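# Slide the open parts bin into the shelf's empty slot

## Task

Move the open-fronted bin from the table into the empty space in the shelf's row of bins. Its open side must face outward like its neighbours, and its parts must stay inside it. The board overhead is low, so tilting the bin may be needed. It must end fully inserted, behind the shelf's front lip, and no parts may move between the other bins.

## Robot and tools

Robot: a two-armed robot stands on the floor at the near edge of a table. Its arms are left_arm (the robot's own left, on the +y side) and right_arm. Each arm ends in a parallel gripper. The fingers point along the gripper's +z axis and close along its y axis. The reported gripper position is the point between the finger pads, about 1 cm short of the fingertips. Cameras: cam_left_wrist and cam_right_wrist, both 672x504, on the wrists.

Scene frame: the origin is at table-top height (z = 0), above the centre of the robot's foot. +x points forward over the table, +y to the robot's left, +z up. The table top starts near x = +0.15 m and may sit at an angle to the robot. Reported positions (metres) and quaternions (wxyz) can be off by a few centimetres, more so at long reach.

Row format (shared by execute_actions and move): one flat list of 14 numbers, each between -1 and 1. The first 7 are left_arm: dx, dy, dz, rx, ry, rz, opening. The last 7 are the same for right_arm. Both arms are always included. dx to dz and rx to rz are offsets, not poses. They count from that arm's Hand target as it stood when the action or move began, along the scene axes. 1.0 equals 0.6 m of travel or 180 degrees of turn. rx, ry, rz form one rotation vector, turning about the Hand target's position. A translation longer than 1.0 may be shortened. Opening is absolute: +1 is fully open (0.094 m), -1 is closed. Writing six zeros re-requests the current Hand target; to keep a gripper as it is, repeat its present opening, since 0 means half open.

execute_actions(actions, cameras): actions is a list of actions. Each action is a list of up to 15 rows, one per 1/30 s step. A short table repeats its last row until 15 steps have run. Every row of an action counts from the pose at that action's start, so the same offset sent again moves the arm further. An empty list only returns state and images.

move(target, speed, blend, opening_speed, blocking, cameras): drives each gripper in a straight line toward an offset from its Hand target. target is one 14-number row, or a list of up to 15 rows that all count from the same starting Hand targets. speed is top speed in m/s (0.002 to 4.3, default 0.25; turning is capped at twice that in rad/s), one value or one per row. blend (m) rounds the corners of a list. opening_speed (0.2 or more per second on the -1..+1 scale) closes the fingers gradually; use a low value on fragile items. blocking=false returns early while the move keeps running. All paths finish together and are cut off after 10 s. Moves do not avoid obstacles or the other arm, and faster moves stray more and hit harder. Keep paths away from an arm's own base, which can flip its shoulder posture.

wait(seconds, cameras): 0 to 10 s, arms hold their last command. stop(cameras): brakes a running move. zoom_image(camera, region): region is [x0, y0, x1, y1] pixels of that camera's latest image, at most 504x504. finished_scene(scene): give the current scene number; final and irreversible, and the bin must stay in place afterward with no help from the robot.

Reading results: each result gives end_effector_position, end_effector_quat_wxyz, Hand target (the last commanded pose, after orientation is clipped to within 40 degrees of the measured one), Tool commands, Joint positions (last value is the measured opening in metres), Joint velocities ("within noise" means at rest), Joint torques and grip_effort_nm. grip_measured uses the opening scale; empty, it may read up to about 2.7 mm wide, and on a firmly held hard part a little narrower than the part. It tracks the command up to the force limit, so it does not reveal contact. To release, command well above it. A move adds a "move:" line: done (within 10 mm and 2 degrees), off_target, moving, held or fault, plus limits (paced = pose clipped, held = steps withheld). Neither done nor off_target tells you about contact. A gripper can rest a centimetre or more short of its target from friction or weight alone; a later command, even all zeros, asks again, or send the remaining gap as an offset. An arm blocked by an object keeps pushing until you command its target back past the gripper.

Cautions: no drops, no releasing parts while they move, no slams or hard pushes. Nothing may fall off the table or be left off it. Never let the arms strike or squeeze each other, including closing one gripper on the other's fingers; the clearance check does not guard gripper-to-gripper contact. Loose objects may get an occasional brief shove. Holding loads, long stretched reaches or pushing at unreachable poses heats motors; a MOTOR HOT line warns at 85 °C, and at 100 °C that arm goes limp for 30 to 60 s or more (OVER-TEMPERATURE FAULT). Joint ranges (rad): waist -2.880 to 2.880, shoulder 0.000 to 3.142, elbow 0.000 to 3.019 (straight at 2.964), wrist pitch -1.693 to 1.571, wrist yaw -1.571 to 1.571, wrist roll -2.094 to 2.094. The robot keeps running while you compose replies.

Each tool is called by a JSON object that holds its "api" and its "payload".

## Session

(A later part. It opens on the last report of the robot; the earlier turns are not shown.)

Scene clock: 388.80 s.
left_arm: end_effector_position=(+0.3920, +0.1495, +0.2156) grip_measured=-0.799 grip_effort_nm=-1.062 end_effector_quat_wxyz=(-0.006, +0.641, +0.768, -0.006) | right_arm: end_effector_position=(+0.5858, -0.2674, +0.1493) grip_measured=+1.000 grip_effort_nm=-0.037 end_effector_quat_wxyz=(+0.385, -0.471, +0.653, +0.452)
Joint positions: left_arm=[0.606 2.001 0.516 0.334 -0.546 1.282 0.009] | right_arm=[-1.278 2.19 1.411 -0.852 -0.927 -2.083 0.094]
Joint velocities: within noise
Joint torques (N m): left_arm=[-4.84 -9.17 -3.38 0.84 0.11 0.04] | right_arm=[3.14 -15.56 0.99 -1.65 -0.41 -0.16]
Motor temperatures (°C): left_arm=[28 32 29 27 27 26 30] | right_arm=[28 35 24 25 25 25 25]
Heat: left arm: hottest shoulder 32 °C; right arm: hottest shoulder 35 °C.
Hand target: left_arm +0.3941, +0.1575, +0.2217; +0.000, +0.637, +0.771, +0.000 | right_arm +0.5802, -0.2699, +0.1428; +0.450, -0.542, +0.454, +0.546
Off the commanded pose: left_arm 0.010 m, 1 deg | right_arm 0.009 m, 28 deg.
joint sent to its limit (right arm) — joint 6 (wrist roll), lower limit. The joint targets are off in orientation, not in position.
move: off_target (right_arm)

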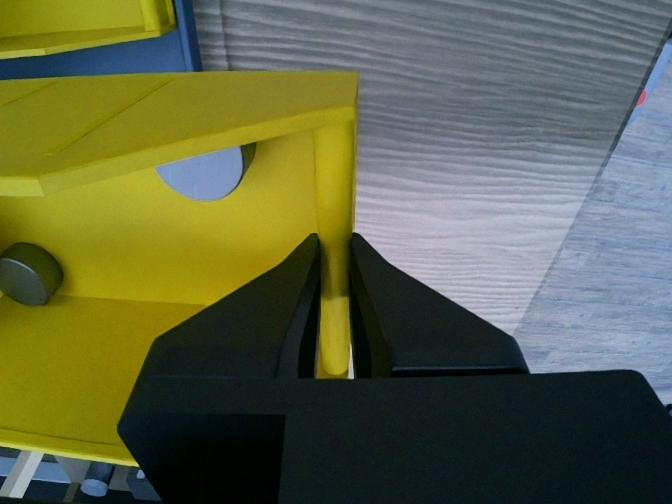

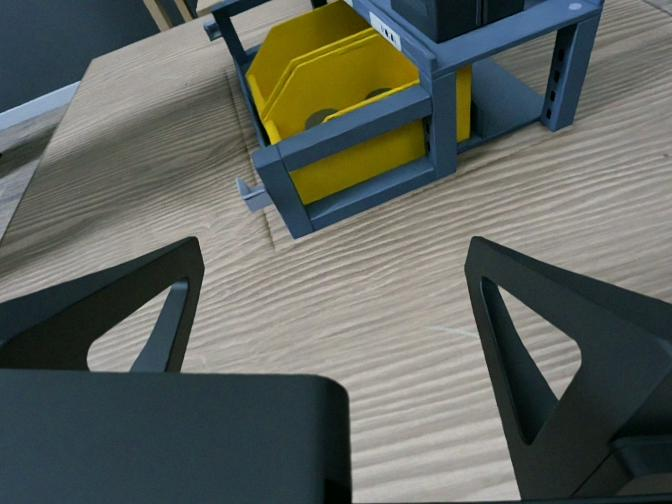

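{"api": "move", "payload": {"target": [[0,0,0,0,0,0,-1, -0.3,0.0,0.195,0,0,0,1],[0,0,0,0,0,0,-1, -0.517,0.183,0.195,0.0145,-0.0066,-0.2834,1]], "speed": 0.3}}

Scene clock: 404.40 s.
left_arm: end_effector_position=(+0.3919, +0.1497, +0.2156) grip_measured=-0.799 grip_effort_nm=-1.072 end_effector_quat_wxyz=(-0.006, +0.641, +0.768, -0.006) | right_arm: end_effector_position=(+0.3467, -0.2205, +0.2557) grip_measured=+1.000 grip_effort_nm=-0.032 end_effector_quat_wxyz=(+0.501, -0.355, +0.714, +0.337)
Joint positions: left_arm=[0.607 2.001 0.515 0.334 -0.546 1.283 0.009] | right_arm=[-1.553 2.118 0.501 0.118 -1.218 -2.083 0.094]
Joint velocities: within noise
Joint torques (N m): left_arm=[-4.84 -9.17 -3.36 0.83 0.11 0.03] | right_arm=[1.03 -8.53 -7.69 -1.36 -0.44 -0.05]
Motor temperatures (°C): left_arm=[28 31 30 27 26 26 30] | right_arm=[28 35 24 25 25 25 25]
Heat: left arm: hottest shoulder 31 °C; right arm: hottest shoulder 35 °C.
Hand target: left_arm +0.3941, +0.1575, +0.2217; +0.000, +0.636, +0.771, +0.000 | right_arm +0.3470, -0.2181, +0.2565; +0.499, -0.355, +0.713, +0.342 (not the last commanded pose)
Off the commanded pose: left_arm 0.010 m, 1 deg | right_arm 0.098 m, 22 deg.
move: held (right_arm; a check stopped the path); path passed 1 of 2 targets; limits=held
pose unreachable (right arm): on one or more control steps of this call, first in action 0 (counted from 0), this arm could not follow its commanded pose, so it was not sent that pose on those steps. It may still have moved: this result reports where it is.
cause: moving toward the commanded pose would bring two parts of the arm too close to each other (its wrist (the part past joint 4) and its wrist camera, with joints 5 (wrist yaw) and 6 (wrist roll) between them).

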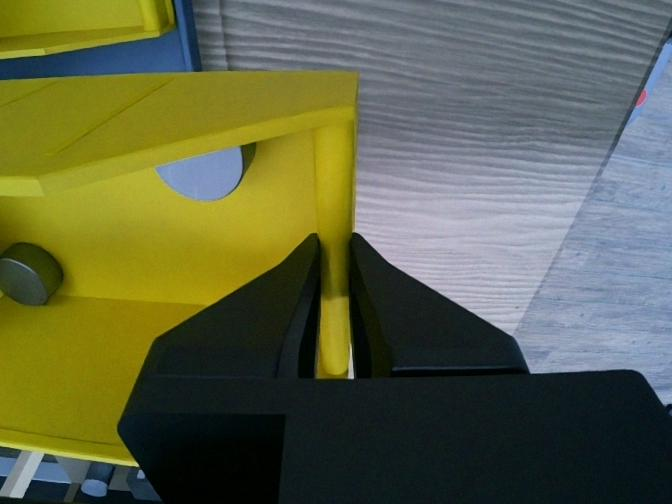

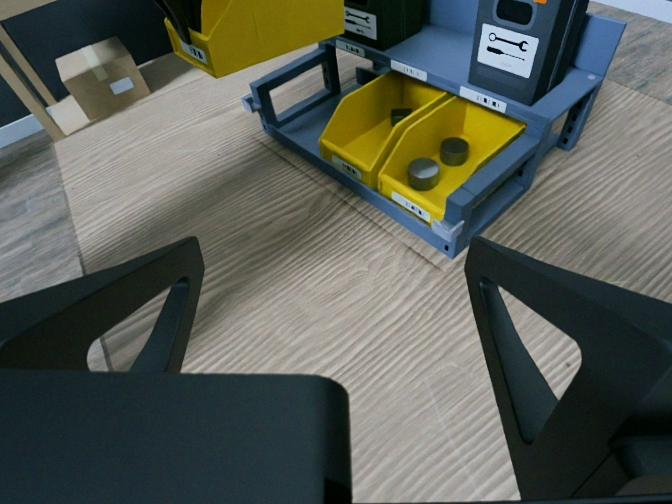

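{"api": "zoom_image", "payload": {"camera": "cam_right_wrist", "region": [150, 0, 650, 270]}}

{"api": "zoom_image", "payload": {"camera": "cam_right_wrist", "region": [230, 40, 480, 260]}}

Scaled by 1.008 from the camera's 672x504 image, which has a finer 960x720 frame.

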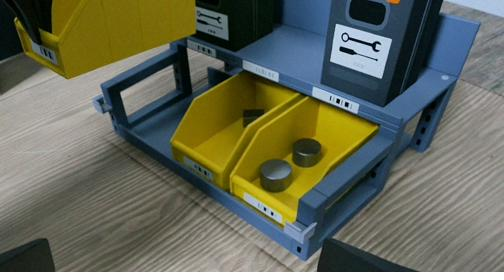

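Scaled by 2.016 from the camera's 672x504 image, which has a finer 960x720 frame.

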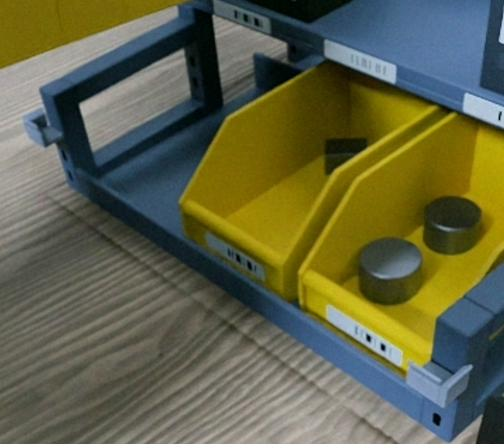

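{"api": "move", "payload": {"target": [[-0.0017,0.009,-0.15,-0.0052,0.0273,0,-1, 0,0,0,0,0,0,1]], "speed": 0.12}}

Scene clock: 431.40 s.
left_arm: end_effector_position=(+0.3926, +0.1610, +0.1348) grip_measured=-0.799 grip_effort_nm=-1.067 end_effector_quat_wxyz=(-0.030, +0.636, +0.770, -0.036) | right_arm: end_effector_position=(+0.3466, -0.2204, +0.2557) grip_measured=+1.000 grip_effort_nm=-0.037 end_effector_quat_wxyz=(+0.501, -0.355, +0.714, +0.337)
Joint positions: left_arm=[0.769 2.199 0.671 0.372 -0.461 1.4 0.009] | right_arm=[-1.553 2.118 0.501 0.118 -1.218 -2.083 0.094]
Joint velocities: within noise
Joint torques (N m): left_arm=[-5.19 -7.06 -2.61 0.64 0.17 0.05] | right_arm=[0.97 -8.47 -7.66 -1.31 -0.46 -0.05]
Motor temperatures (°C): left_arm=[27 31 30 27 26 26 30] | right_arm=[28 34 25 25 25 25 25]
Heat: left arm: hottest shoulder 31 °C; right arm: hottest shoulder 34 °C.
Hand target: left_arm +0.3930, +0.1629, +0.1317; -0.028, +0.636, +0.770, -0.034 | right_arm +0.3470, -0.2181, +0.2565; +0.499, -0.355, +0.713, +0.342
Off the commanded pose: left_arm 0.004 m, 0 deg | right_arm 0.002 m, 1 deg.
move: done

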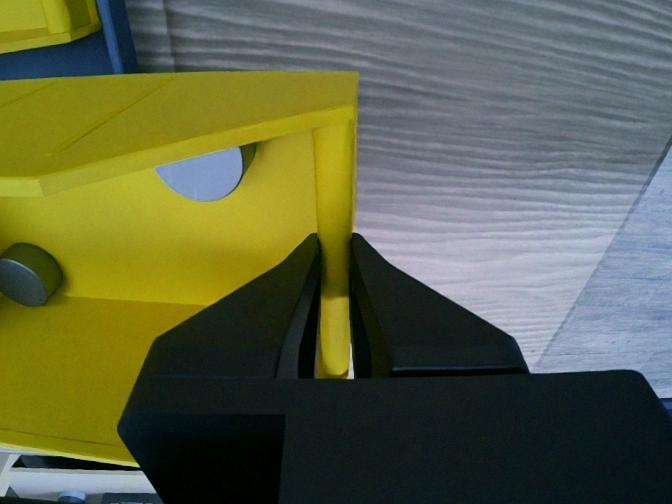

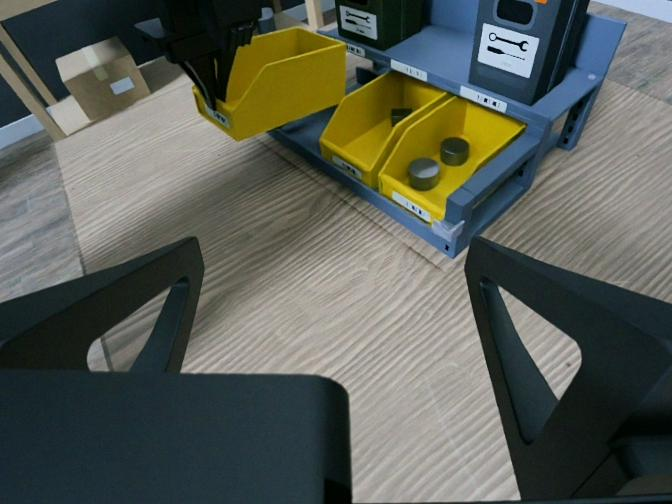

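{"api": "zoom_image", "payload": {"camera": "cam_right_wrist", "region": [150, 0, 450, 240]}}

{"api": "zoom_image", "payload": {"camera": "cam_left_wrist", "region": [0, 0, 250, 200]}}

Scaled by 1.680 from the camera's 672x504 image, which has a finer 960x720 frame.

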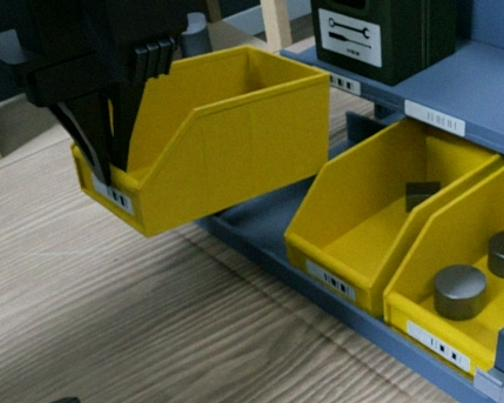

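Scaled by 2.016 from the camera's 672x504 image, which has a finer 960x720 frame.

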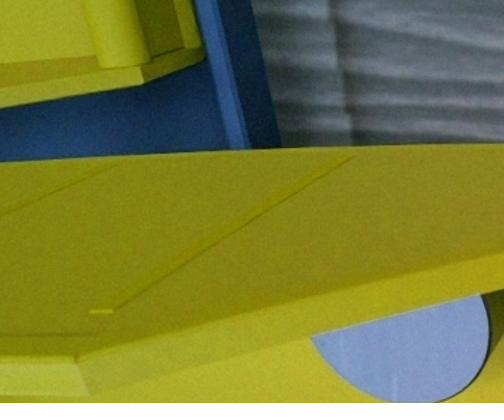

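{"api": "zoom_image", "payload": {"camera": "cam_right_wrist", "region": [240, 90, 400, 210]}}

Scaled by 3.150 from the camera's 672x504 image, which has a finer 960x720 frame.

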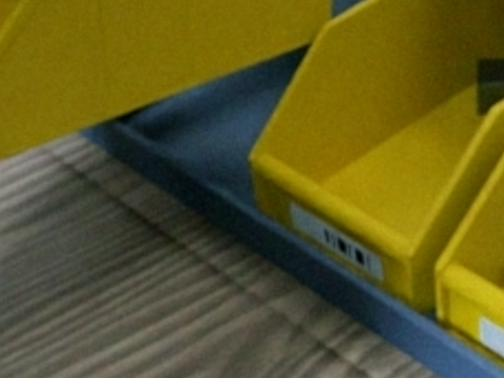

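{"api": "move", "payload": {"target": [[0.001,-0.0065,-0.035,0,0,0,-1, 0,0,0,0,0,0,1]], "speed": 0.08}}

{"api": "zoom_image", "payload": {"camera": "cam_right_wrist", "region": [180, 0, 400, 200]}}

Scene clock: 461.77 s.
left_arm: end_effector_position=(+0.3933, +0.1562, +0.1141) grip_measured=-0.799 grip_effort_nm=-1.062 end_effector_quat_wxyz=(-0.030, +0.637, +0.770, -0.036) | right_arm: end_effector_position=(+0.3466, -0.2204, +0.2557) grip_measured=+1.000 grip_effort_nm=-0.032 end_effector_quat_wxyz=(+0.501, -0.355, +0.714, +0.337)
Joint positions: left_arm=[0.783 2.261 0.718 0.394 -0.454 1.417 0.009] | right_arm=[-1.553 2.118 0.501 0.118 -1.218 -2.083 0.094]
Joint velocities: within noise
Joint torques (N m): left_arm=[-5.13 -7.12 -2.82 0.66 0.16 0.02] | right_arm=[1.08 -8.47 -7.66 -1.32 -0.47 -0.06]
Motor temperatures (°C): left_arm=[27 31 30 27 26 26 31] | right_arm=[28 33 26 25 25 25 25]
Heat: left arm: hottest shoulder 31 °C; right arm: hottest shoulder 33 °C.
Hand target: left_arm +0.3936, +0.1591, +0.1106; -0.028, +0.636, +0.771, -0.034 | right_arm +0.3470, -0.2181, +0.2565; +0.499, -0.355, +0.713, +0.342
Off the commanded pose: left_arm 0.004 m, 0 deg | right_arm 0.002 m, 1 deg.
move: done

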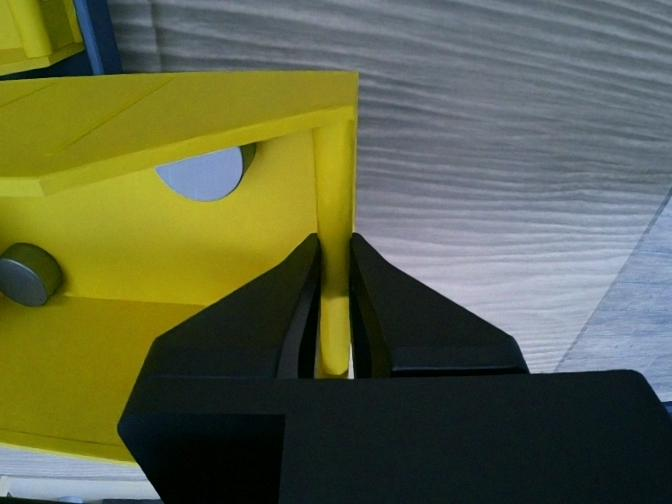

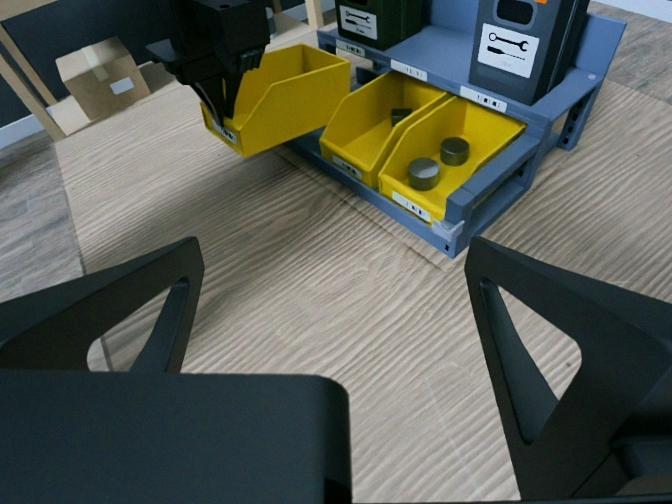

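Scaled by 2.291 from the camera's 672x504 image, which has a finer 960x720 frame.

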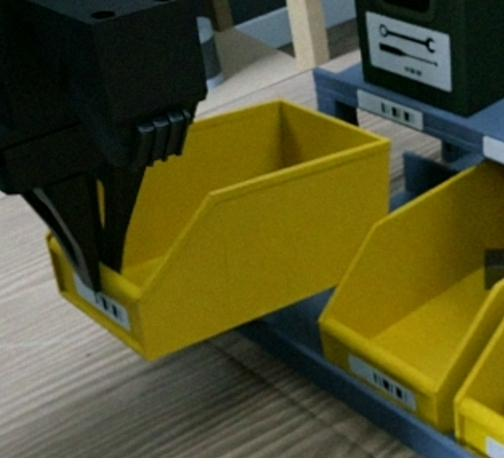

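{"api": "move", "payload": {"target": [[0,0,-0.03,0,0,0,-1, 0,0,0,0,0,0,1]], "speed": 0.06}}

{"api": "zoom_image", "payload": {"camera": "cam_right_wrist", "region": [180, 20, 400, 220]}}

Scene clock: 466.73 s.
left_arm: end_effector_position=(+0.3940, +0.1561, +0.0961) grip_measured=-0.799 grip_effort_nm=-1.072 end_effector_quat_wxyz=(-0.029, +0.637, +0.770, -0.036) | right_arm: end_effector_position=(+0.3466, -0.2204, +0.2557) grip_measured=+1.000 grip_effort_nm=-0.037 end_effector_quat_wxyz=(+0.501, -0.355, +0.714, +0.337)
Joint positions: left_arm=[0.805 2.307 0.756 0.413 -0.444 1.439 0.009] | right_arm=[-1.553 2.118 0.501 0.118 -1.218 -2.083 0.094]
Joint velocities: within noise
Joint torques (N m): left_arm=[-5.19 -7.18 -2.8 0.62 0.17 0.02] | right_arm=[1.03 -8.47 -7.65 -1.32 -0.47 -0.06]
Motor temperatures (°C): left_arm=[27 31 30 27 26 26 31] | right_arm=[28 33 26 25 25 25 25]
Heat: left arm: hottest shoulder 31 °C; right arm: hottest shoulder 33 °C.
Hand target: left_arm +0.3936, +0.1589, +0.0926; -0.028, +0.636, +0.770, -0.034 | right_arm +0.3470, -0.2181, +0.2565; +0.499, -0.355, +0.713, +0.342
Off the commanded pose: left_arm 0.005 m, 0 deg | right_arm 0.002 m, 1 deg.
move: done

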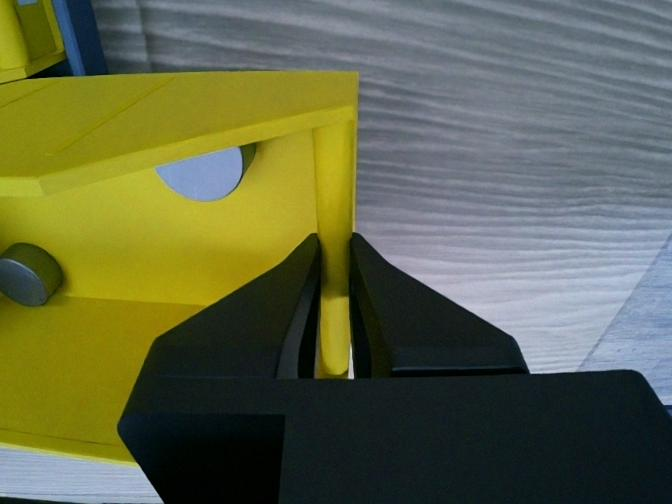

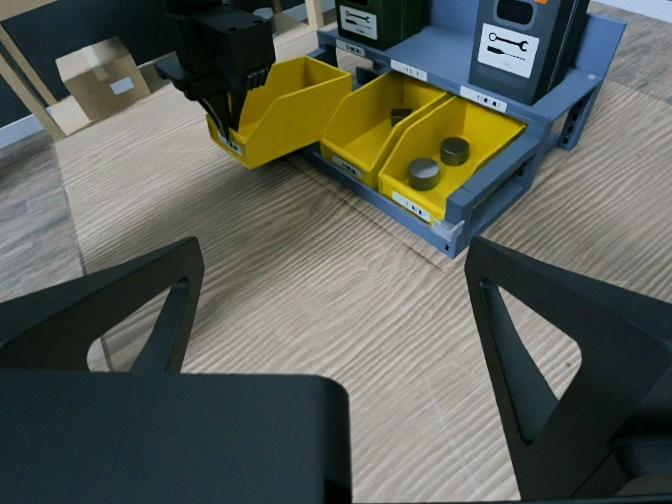

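Scaled by 2.291 from the camera's 672x504 image, which has a finer 960x720 frame.

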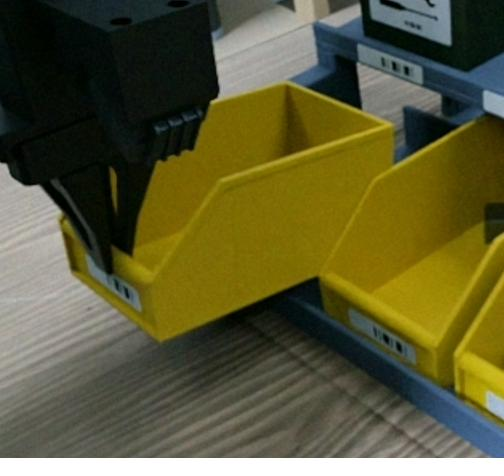

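{"api": "move", "payload": {"target": [[0,0,-0.017,0,0,0,-1, 0,0,0,0,0,0,1]], "speed": 0.05}}

{"api": "zoom_image", "payload": {"camera": "cam_right_wrist", "region": [180, 20, 400, 220]}}

Scene clock: 471.43 s.
left_arm: end_effector_position=(+0.3944, +0.1561, +0.0861) grip_measured=-0.799 grip_effort_nm=-1.067 end_effector_quat_wxyz=(-0.029, +0.637, +0.770, -0.036) | right_arm: end_effector_position=(+0.3466, -0.2204, +0.2557) grip_measured=+1.000 grip_effort_nm=-0.042 end_effector_quat_wxyz=(+0.501, -0.355, +0.714, +0.337)
Joint positions: left_arm=[0.817 2.333 0.777 0.422 -0.44 1.451 0.009] | right_arm=[-1.553 2.118 0.501 0.118 -1.218 -2.083 0.094]
Joint velocities: within noise
Joint torques (N m): left_arm=[-5.13 -7.12 -3.04 0.62 0.17 0.05] | right_arm=[1.03 -8.47 -7.65 -1.32 -0.47 -0.06]
Motor temperatures (°C): left_arm=[27 31 30 27 26 26 31] | right_arm=[28 33 27 25 25 25 25]
Heat: left arm: hottest shoulder 31 °C; right arm: hottest shoulder 33 °C.
Hand target: left_arm +0.3937, +0.1591, +0.0824; -0.028, +0.636, +0.771, -0.034 | right_arm +0.3470, -0.2181, +0.2565; +0.499, -0.355, +0.713, +0.342
Off the commanded pose: left_arm 0.005 m, 0 deg | right_arm 0.002 m, 1 deg.
move: done

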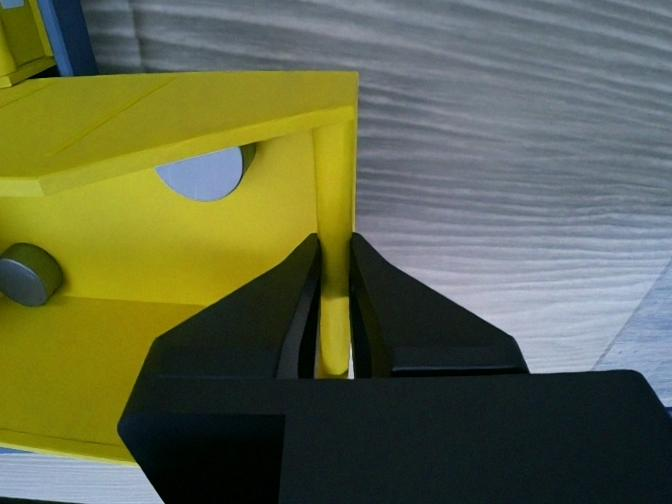

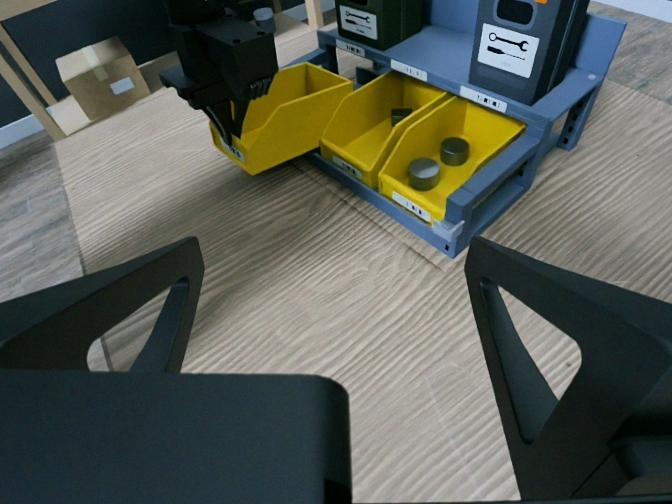

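Scaled by 2.291 from the camera's 672x504 image, which has a finer 960x720 frame.

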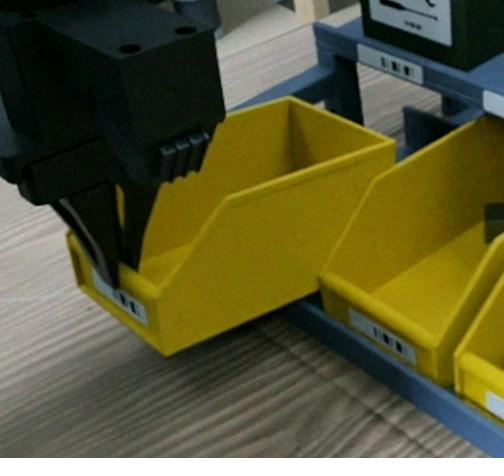

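{"api": "move", "payload": {"target": [[0,0,-0.0133,0,0,0,-1, 0,0,0,0,0,0,1]], "speed": 0.04}}

{"api": "zoom_image", "payload": {"camera": "cam_right_wrist", "region": [180, 20, 400, 220]}}

Scene clock: 475.37 s.
left_arm: end_effector_position=(+0.3946, +0.1559, +0.0782) grip_measured=-0.799 grip_effort_nm=-1.057 end_effector_quat_wxyz=(-0.029, +0.637, +0.770, -0.036) | right_arm: end_effector_position=(+0.3466, -0.2204, +0.2557) grip_measured=+1.000 grip_effort_nm=-0.042 end_effector_quat_wxyz=(+0.501, -0.355, +0.714, +0.337)
Joint positions: left_arm=[0.826 2.352 0.795 0.429 -0.436 1.46 0.009] | right_arm=[-1.553 2.118 0.501 0.118 -1.218 -2.083 0.094]
Joint velocities: within noise
Joint torques (N m): left_arm=[-5.19 -7.06 -2.86 0.62 0.17 0.04] | right_arm=[1.08 -8.53 -7.64 -1.33 -0.47 -0.05]
Motor temperatures (°C): left_arm=[27 31 30 27 26 26 31] | right_arm=[28 32 27 25 25 25 25]
Heat: left arm: hottest shoulder 31 °C; right arm: hottest shoulder 32 °C.
Hand target: left_arm +0.3936, +0.1589, +0.0744; -0.028, +0.636, +0.770, -0.034 | right_arm +0.3470, -0.2181, +0.2565; +0.499, -0.355, +0.713, +0.342
Off the commanded pose: left_arm 0.005 m, 0 deg | right_arm 0.002 m, 1 deg.
move: done

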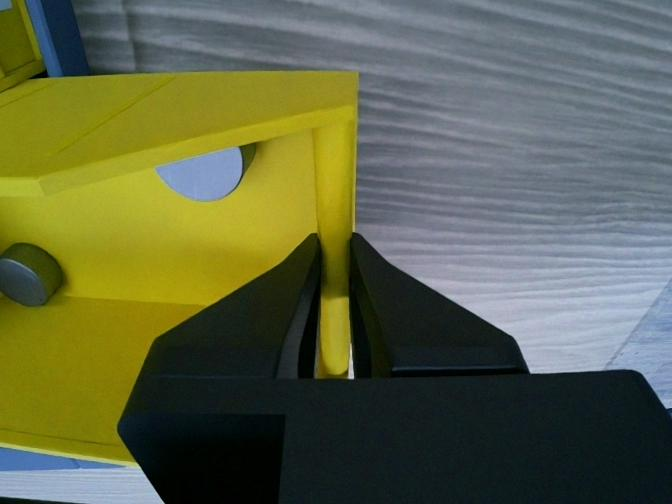

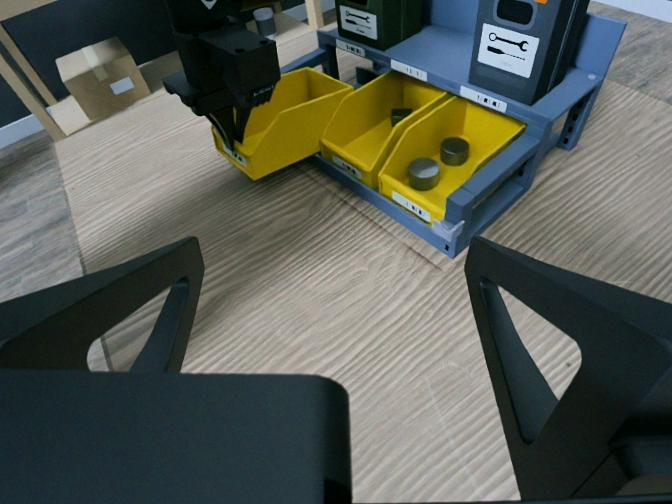

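Scaled by 2.291 from the camera's 672x504 image, which has a finer 960x720 frame.

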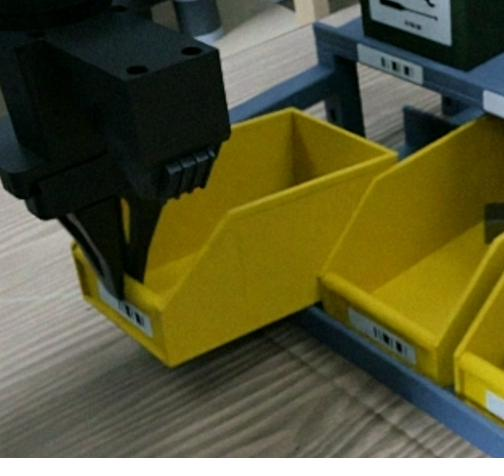

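{"api": "zoom_image", "payload": {"camera": "cam_left_wrist", "region": [0, 350, 200, 504]}}

Scaled by 2.520 from the camera's 672x504 image, which has a finer 960x720 frame.

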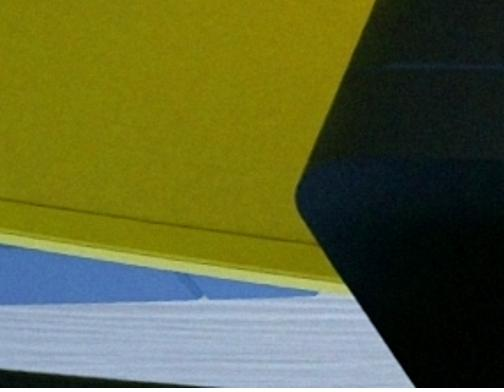

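{"api": "zoom_image", "payload": {"camera": "cam_left_wrist", "region": [0, 0, 130, 110]}}

{"api": "zoom_image", "payload": {"camera": "cam_right_wrist", "region": [290, 50, 400, 170]}}

Scaled by 3.877 from the camera's 672x504 image, which has a finer 960x720 frame.

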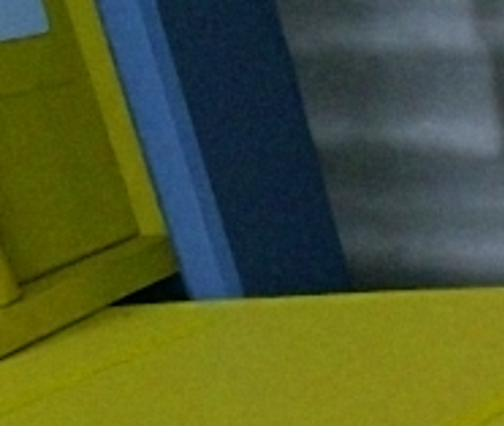

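Scaled by 4.200 from the camera's 672x504 image, which has a finer 960x720 frame.

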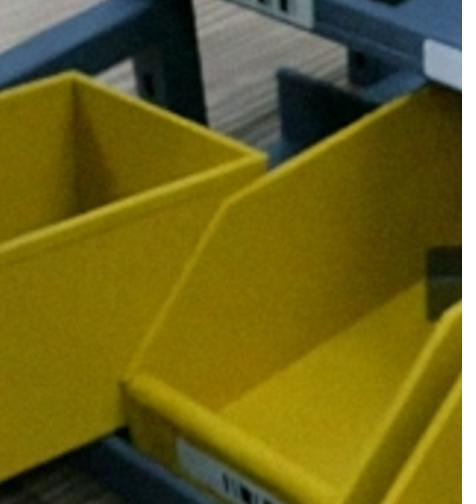

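{"api": "zoom_image", "payload": {"camera": "cam_right_wrist", "region": [310, 20, 560, 140]}}

Scaled by 2.016 from the camera's 672x504 image, which has a finer 960x720 frame.

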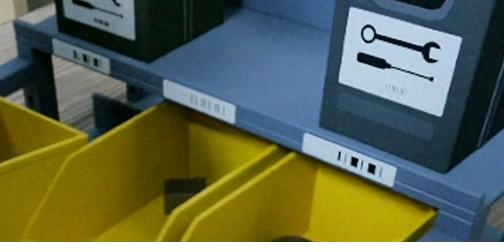

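{"api": "move", "payload": {"target": [[-0.0012,0.0065,-0.0067,0.0047,-0.0246,0,-1, 0,0,0,0,0,0,1],[0.0643,0.019,-0.0067,0.0047,-0.0246,0,-1, 0,0,0,0,0,0,1]], "speed": 0.06}}

{"api": "zoom_image", "payload": {"camera": "cam_right_wrist", "region": [180, 0, 460, 220]}}

Scene clock: 529.87 s.
left_arm: end_effector_position=(+0.4212, +0.1623, +0.0674) grip_measured=-0.799 grip_effort_nm=-1.062 end_effector_quat_wxyz=(-0.007, +0.639, +0.769, -0.009) | right_arm: end_effector_position=(+0.3466, -0.2204, +0.2557) grip_measured=+1.000 grip_effort_nm=-0.037 end_effector_quat_wxyz=(+0.501, -0.355, +0.714, +0.337)
Joint positions: left_arm=[0.842 2.359 0.829 0.483 -0.434 1.513 0.009] | right_arm=[-1.553 2.118 0.501 0.118 -1.218 -2.083 0.094]
Joint velocities: within noise
Joint torques (N m): left_arm=[-5.25 -9.99 -2.92 0.01 0.19 0.03] | right_arm=[1.03 -8.47 -7.66 -1.32 -0.47 -0.05]
Motor temperatures (°C): left_arm=[26 31 30 27 26 26 32] | right_arm=[27 32 27 25 26 25 25]
Heat: left arm: hottest gripper 32 °C; right arm: hottest shoulder 32 °C.
Hand target: left_arm +0.4323, +0.1704, +0.0704; -0.003, +0.637, +0.771, -0.004 | right_arm +0.3470, -0.2181, +0.2565; +0.499, -0.355, +0.713, +0.342
Off the commanded pose: left_arm 0.014 m, 1 deg | right_arm 0.002 m, 1 deg.
move: off_target (left_arm)

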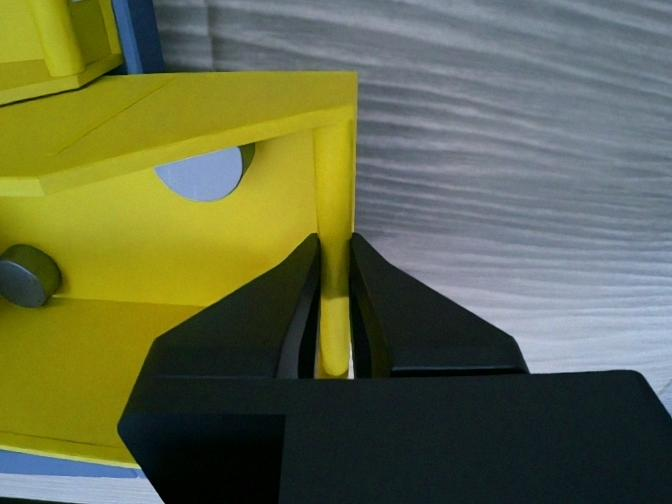

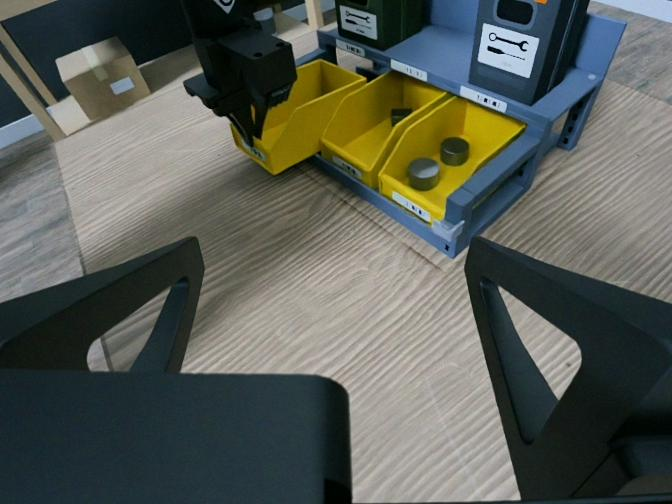

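Scaled by 1.800 from the camera's 672x504 image, which has a finer 960x720 frame.

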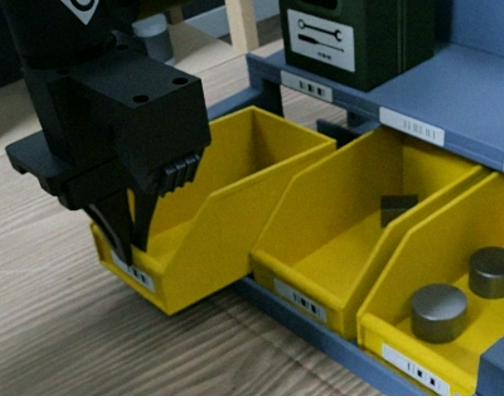

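{"api": "move", "payload": {"target": [[0,0,0.01,0,0,0,-1, 0,0,0,0,0,0,1],[0.0327,0.0062,0.01,0,0,0,-1, 0,0,0,0,0,0,1]], "speed": 0.06}}

{"api": "zoom_image", "payload": {"camera": "cam_right_wrist", "region": [200, 0, 440, 200]}}

Scene clock: 535.80 s.
left_arm: end_effector_position=(+0.4381, +0.1667, +0.0719) grip_measured=-0.799 grip_effort_nm=-1.067 end_effector_quat_wxyz=(-0.009, +0.640, +0.768, -0.012) | right_arm: end_effector_position=(+0.3466, -0.2204, +0.2557) grip_measured=+1.000 grip_effort_nm=-0.037 end_effector_quat_wxyz=(+0.501, -0.355, +0.714, +0.337)
Joint positions: left_arm=[0.842 2.319 0.848 0.417 -0.434 1.513 0.009] | right_arm=[-1.553 2.118 0.501 0.118 -1.218 -2.083 0.094]
Joint velocities: within noise
Joint torques (N m): left_arm=[-5.77 -10.58 -2.5 0.01 0.1 -0.01] | right_arm=[1.03 -8.47 -7.65 -1.33 -0.47 -0.06]
Motor temperatures (°C): left_arm=[26 31 30 27 26 26 32] | right_arm=[27 32 27 25 26 25 25]
Heat: left arm: hottest gripper 32 °C; right arm: hottest shoulder 32 °C.
Hand target: left_arm +0.4519, +0.1741, +0.0765; -0.003, +0.637, +0.771, -0.004 | right_arm +0.3470, -0.2181, +0.2565; +0.499, -0.355, +0.713, +0.342
Off the commanded pose: left_arm 0.016 m, 1 deg | right_arm 0.002 m, 1 deg.
move: off_target (left_arm)

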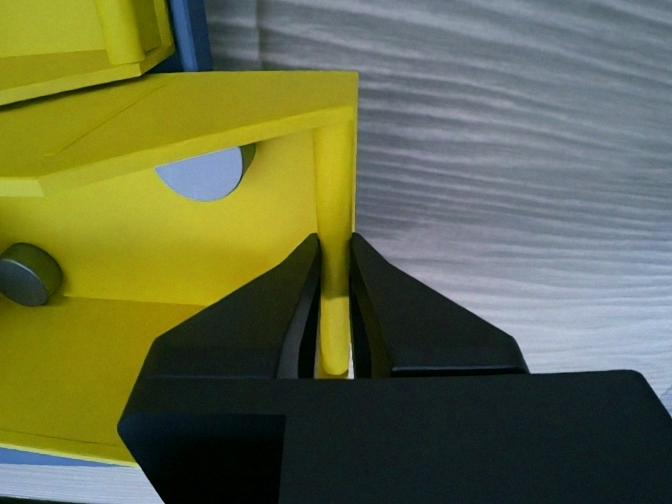

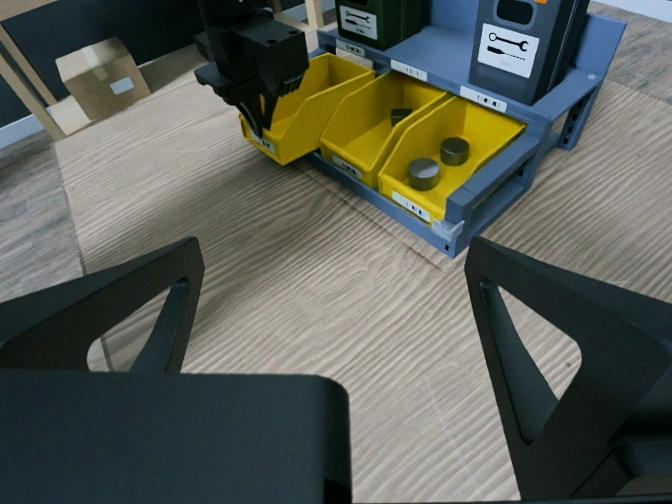

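Scaled by 2.100 from the camera's 672x504 image, which has a finer 960x720 frame.

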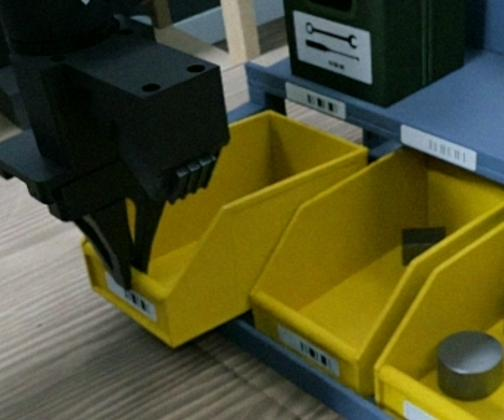

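{"api": "move", "payload": {"target": [[0,0,-0.005,0,0,0,-1, 0,0,0,0,0,0,1],[0.045,0.0086,-0.005,0,0,0,-1, 0,0,0,0,0,0,1]], "speed": 0.05}}

{"api": "zoom_image", "payload": {"camera": "cam_right_wrist", "region": [220, 0, 440, 200]}}

Scene clock: 542.33 s.
left_arm: end_effector_position=(+0.4637, +0.1694, +0.0687) grip_measured=-0.799 grip_effort_nm=-1.067 end_effector_quat_wxyz=(-0.010, +0.641, +0.768, -0.012) | right_arm: end_effector_position=(+0.3466, -0.2204, +0.2557) grip_measured=+1.000 grip_effort_nm=-0.042 end_effector_quat_wxyz=(+0.501, -0.355, +0.714, +0.337)
Joint positions: left_arm=[0.844 2.297 0.903 0.339 -0.433 1.514 0.009] | right_arm=[-1.553 2.118 0.501 0.118 -1.218 -2.083 0.094]
Joint velocities: within noise
Joint torques (N m): left_arm=[-5.66 -11.28 -1.98 -0.12 0.18 0.04] | right_arm=[1.03 -8.47 -7.68 -1.32 -0.47 -0.06]
Motor temperatures (°C): left_arm=[26 31 30 27 26 26 32] | right_arm=[27 31 27 25 26 25 25]
Heat: left arm: hottest gripper 32 °C; right arm: hottest shoulder 31 °C.
Hand target: left_arm +0.4787, +0.1792, +0.0734; -0.003, +0.637, +0.771, -0.004 | right_arm +0.3470, -0.2181, +0.2565; +0.499, -0.355, +0.713, +0.342
Off the commanded pose: left_arm 0.019 m, 1 deg | right_arm 0.002 m, 1 deg.
move: off_target (left_arm)

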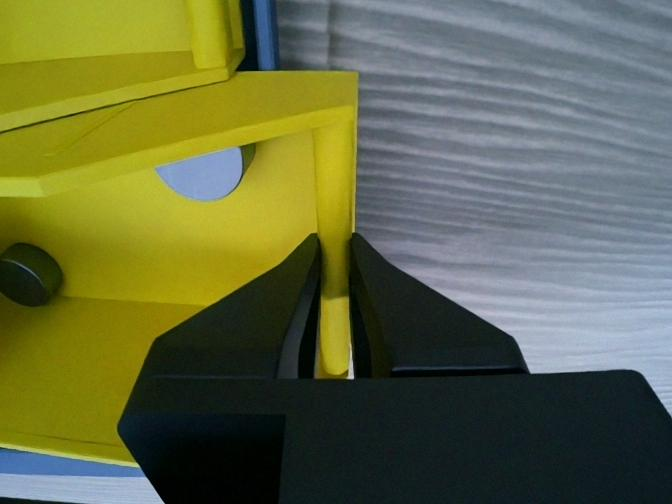

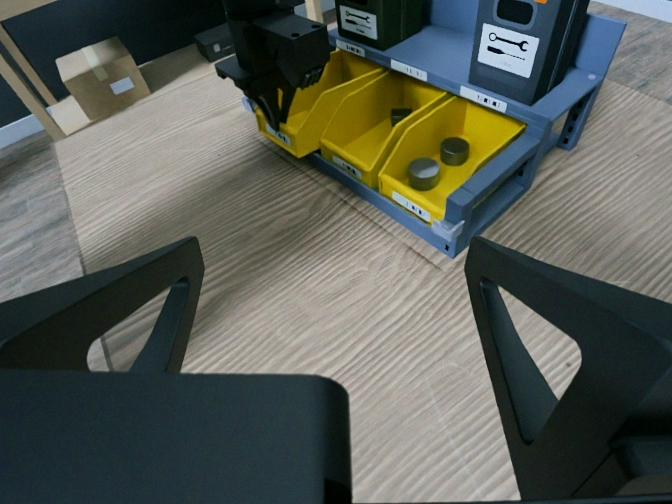

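Scaled by 2.291 from the camera's 672x504 image, which has a finer 960x720 frame.

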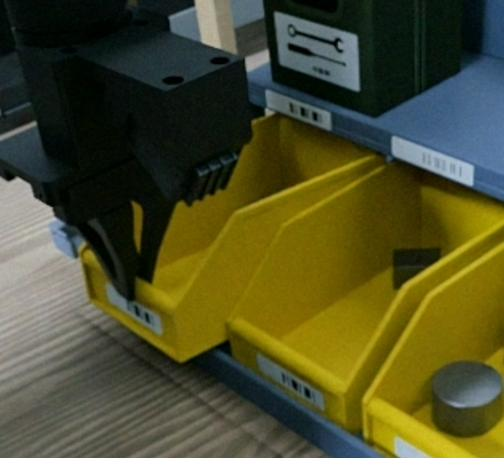

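{"api": "zoom_image", "payload": {"camera": "cam_left_wrist", "region": [120, 0, 370, 140]}}

{"api": "zoom_image", "payload": {"camera": "cam_right_wrist", "region": [300, 40, 420, 140]}}

Scaled by 2.016 from the camera's 672x504 image, which has a finer 960x720 frame.

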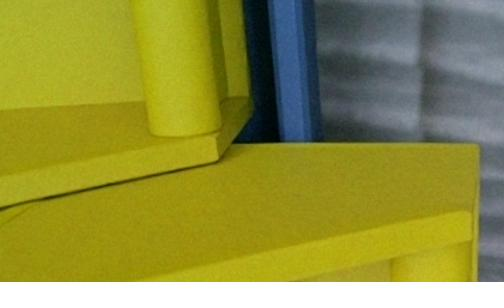

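Scaled by 4.200 from the camera's 672x504 image, which has a finer 960x720 frame.

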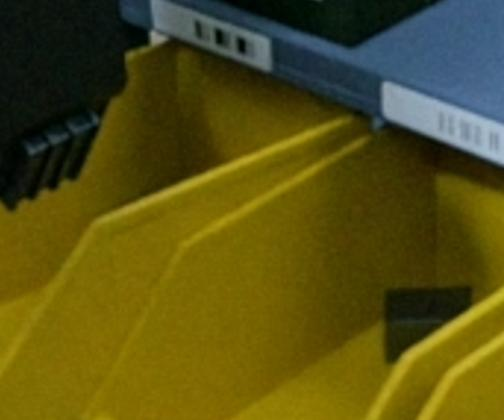

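{"api": "move", "payload": {"target": [[0.0164,0.0031,0,0,0,0,-1, 0,0,0,0,0,0,1]], "speed": 0.04}}

{"api": "zoom_image", "payload": {"camera": "cam_right_wrist", "region": [300, 40, 420, 140]}}

Scene clock: 556.13 s.
left_arm: end_effector_position=(+0.4715, +0.1706, +0.0679) grip_measured=-0.799 grip_effort_nm=-1.062 end_effector_quat_wxyz=(-0.011, +0.641, +0.767, -0.013) | right_arm: end_effector_position=(+0.3466, -0.2204, +0.2557) grip_measured=+1.000 grip_effort_nm=-0.042 end_effector_quat_wxyz=(+0.501, -0.355, +0.714, +0.337)
Joint positions: left_arm=[0.844 2.29 0.922 0.311 -0.433 1.515 0.009] | right_arm=[-1.553 2.118 0.501 0.118 -1.218 -2.083 0.094]
Joint velocities: within noise
Joint torques (N m): left_arm=[-5.71 -11.69 -1.74 -0.01 0.18 0.04] | right_arm=[1.03 -8.47 -7.66 -1.33 -0.47 -0.05]
Motor temperatures (°C): left_arm=[26 32 30 27 26 26 32] | right_arm=[27 31 28 25 26 25 25]
Heat: left arm: hottest shoulder 32 °C; right arm: hottest shoulder 31 °C.
Hand target: left_arm +0.4887, +0.1811, +0.0734; -0.003, +0.637, +0.771, -0.004 | right_arm +0.3470, -0.2181, +0.2565; +0.499, -0.355, +0.713, +0.342
Off the commanded pose: left_arm 0.021 m, 2 deg | right_arm 0.002 m, 1 deg.
move: off_target (left_arm)

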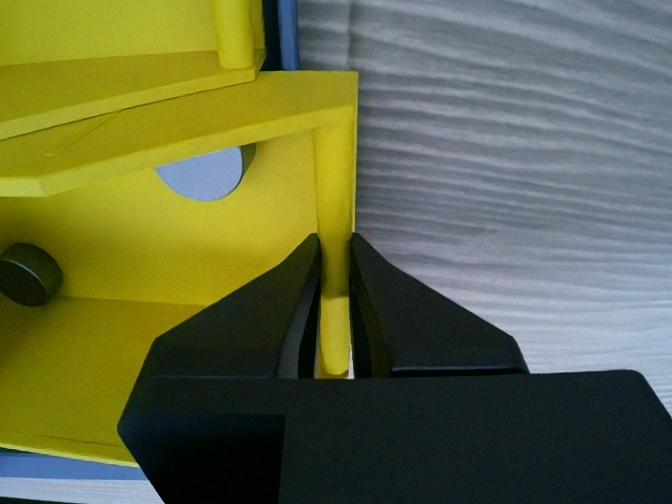

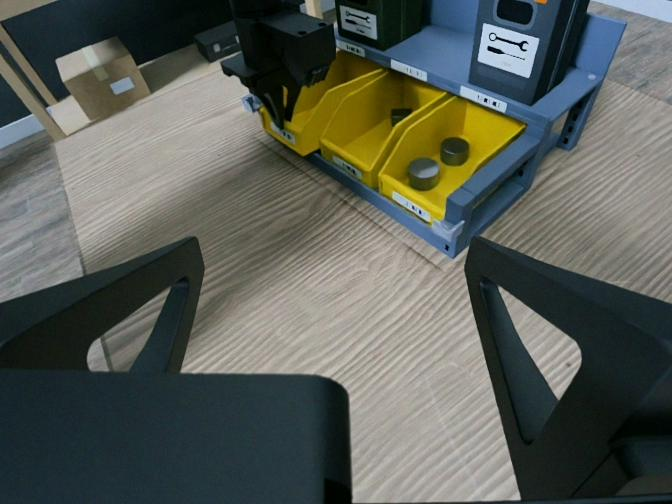

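Scaled by 4.200 from the camera's 672x504 image, which has a finer 960x720 frame.

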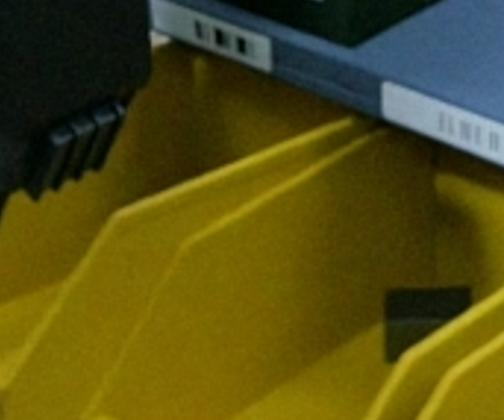

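{"api": "move", "payload": {"target": [[0.025,0.0048,0.002,0,0,0,-1, 0,0,0,0,0,0,1]], "speed": 0.04}}

{"api": "zoom_image", "payload": {"camera": "cam_right_wrist", "region": [220, 40, 420, 200]}}

Scene clock: 560.63 s.
left_arm: end_effector_position=(+0.4869, +0.1734, +0.0686) grip_measured=-0.799 grip_effort_nm=-1.067 end_effector_quat_wxyz=(-0.011, +0.641, +0.767, -0.013) | right_arm: end_effector_position=(+0.3466, -0.2204, +0.2557) grip_measured=+1.000 grip_effort_nm=-0.037 end_effector_quat_wxyz=(+0.501, -0.355, +0.714, +0.337)
Joint positions: left_arm=[0.845 2.273 0.95 0.266 -0.433 1.515 0.009] | right_arm=[-1.553 2.118 0.501 0.118 -1.218 -2.083 0.094]
Joint velocities: within noise
Joint torques (N m): left_arm=[-5.89 -11.99 -1.47 0.03 0.18 0.03] | right_arm=[0.97 -8.41 -7.65 -1.33 -0.47 -0.06]
Motor temperatures (°C): left_arm=[26 31 30 27 26 26 32] | right_arm=[27 31 28 25 26 25 25]
Heat: left arm: hottest gripper 32 °C; right arm: hottest shoulder 31 °C.
Hand target: left_arm +0.5036, +0.1840, +0.0746; -0.003, +0.637, +0.771, -0.004 | right_arm +0.3470, -0.2181, +0.2565; +0.499, -0.355, +0.713, +0.342
Off the commanded pose: left_arm 0.021 m, 2 deg | right_arm 0.002 m, 1 deg.
move: off_target (left_arm)

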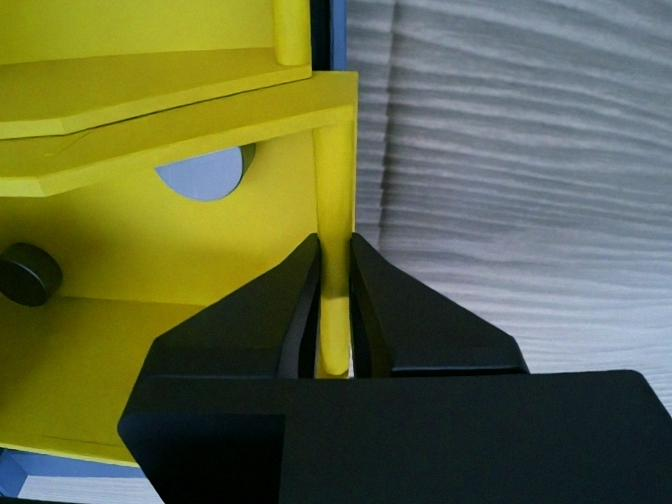

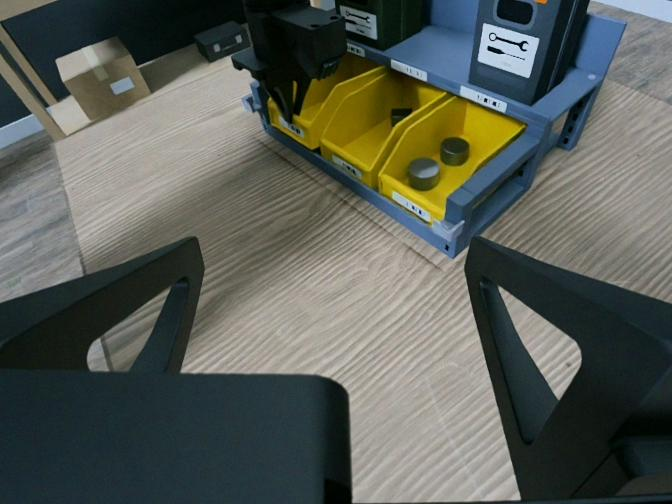

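Scaled by 2.520 from the camera's 672x504 image, which has a finer 960x720 frame.

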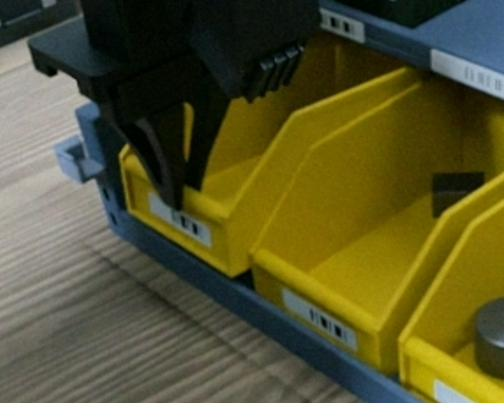

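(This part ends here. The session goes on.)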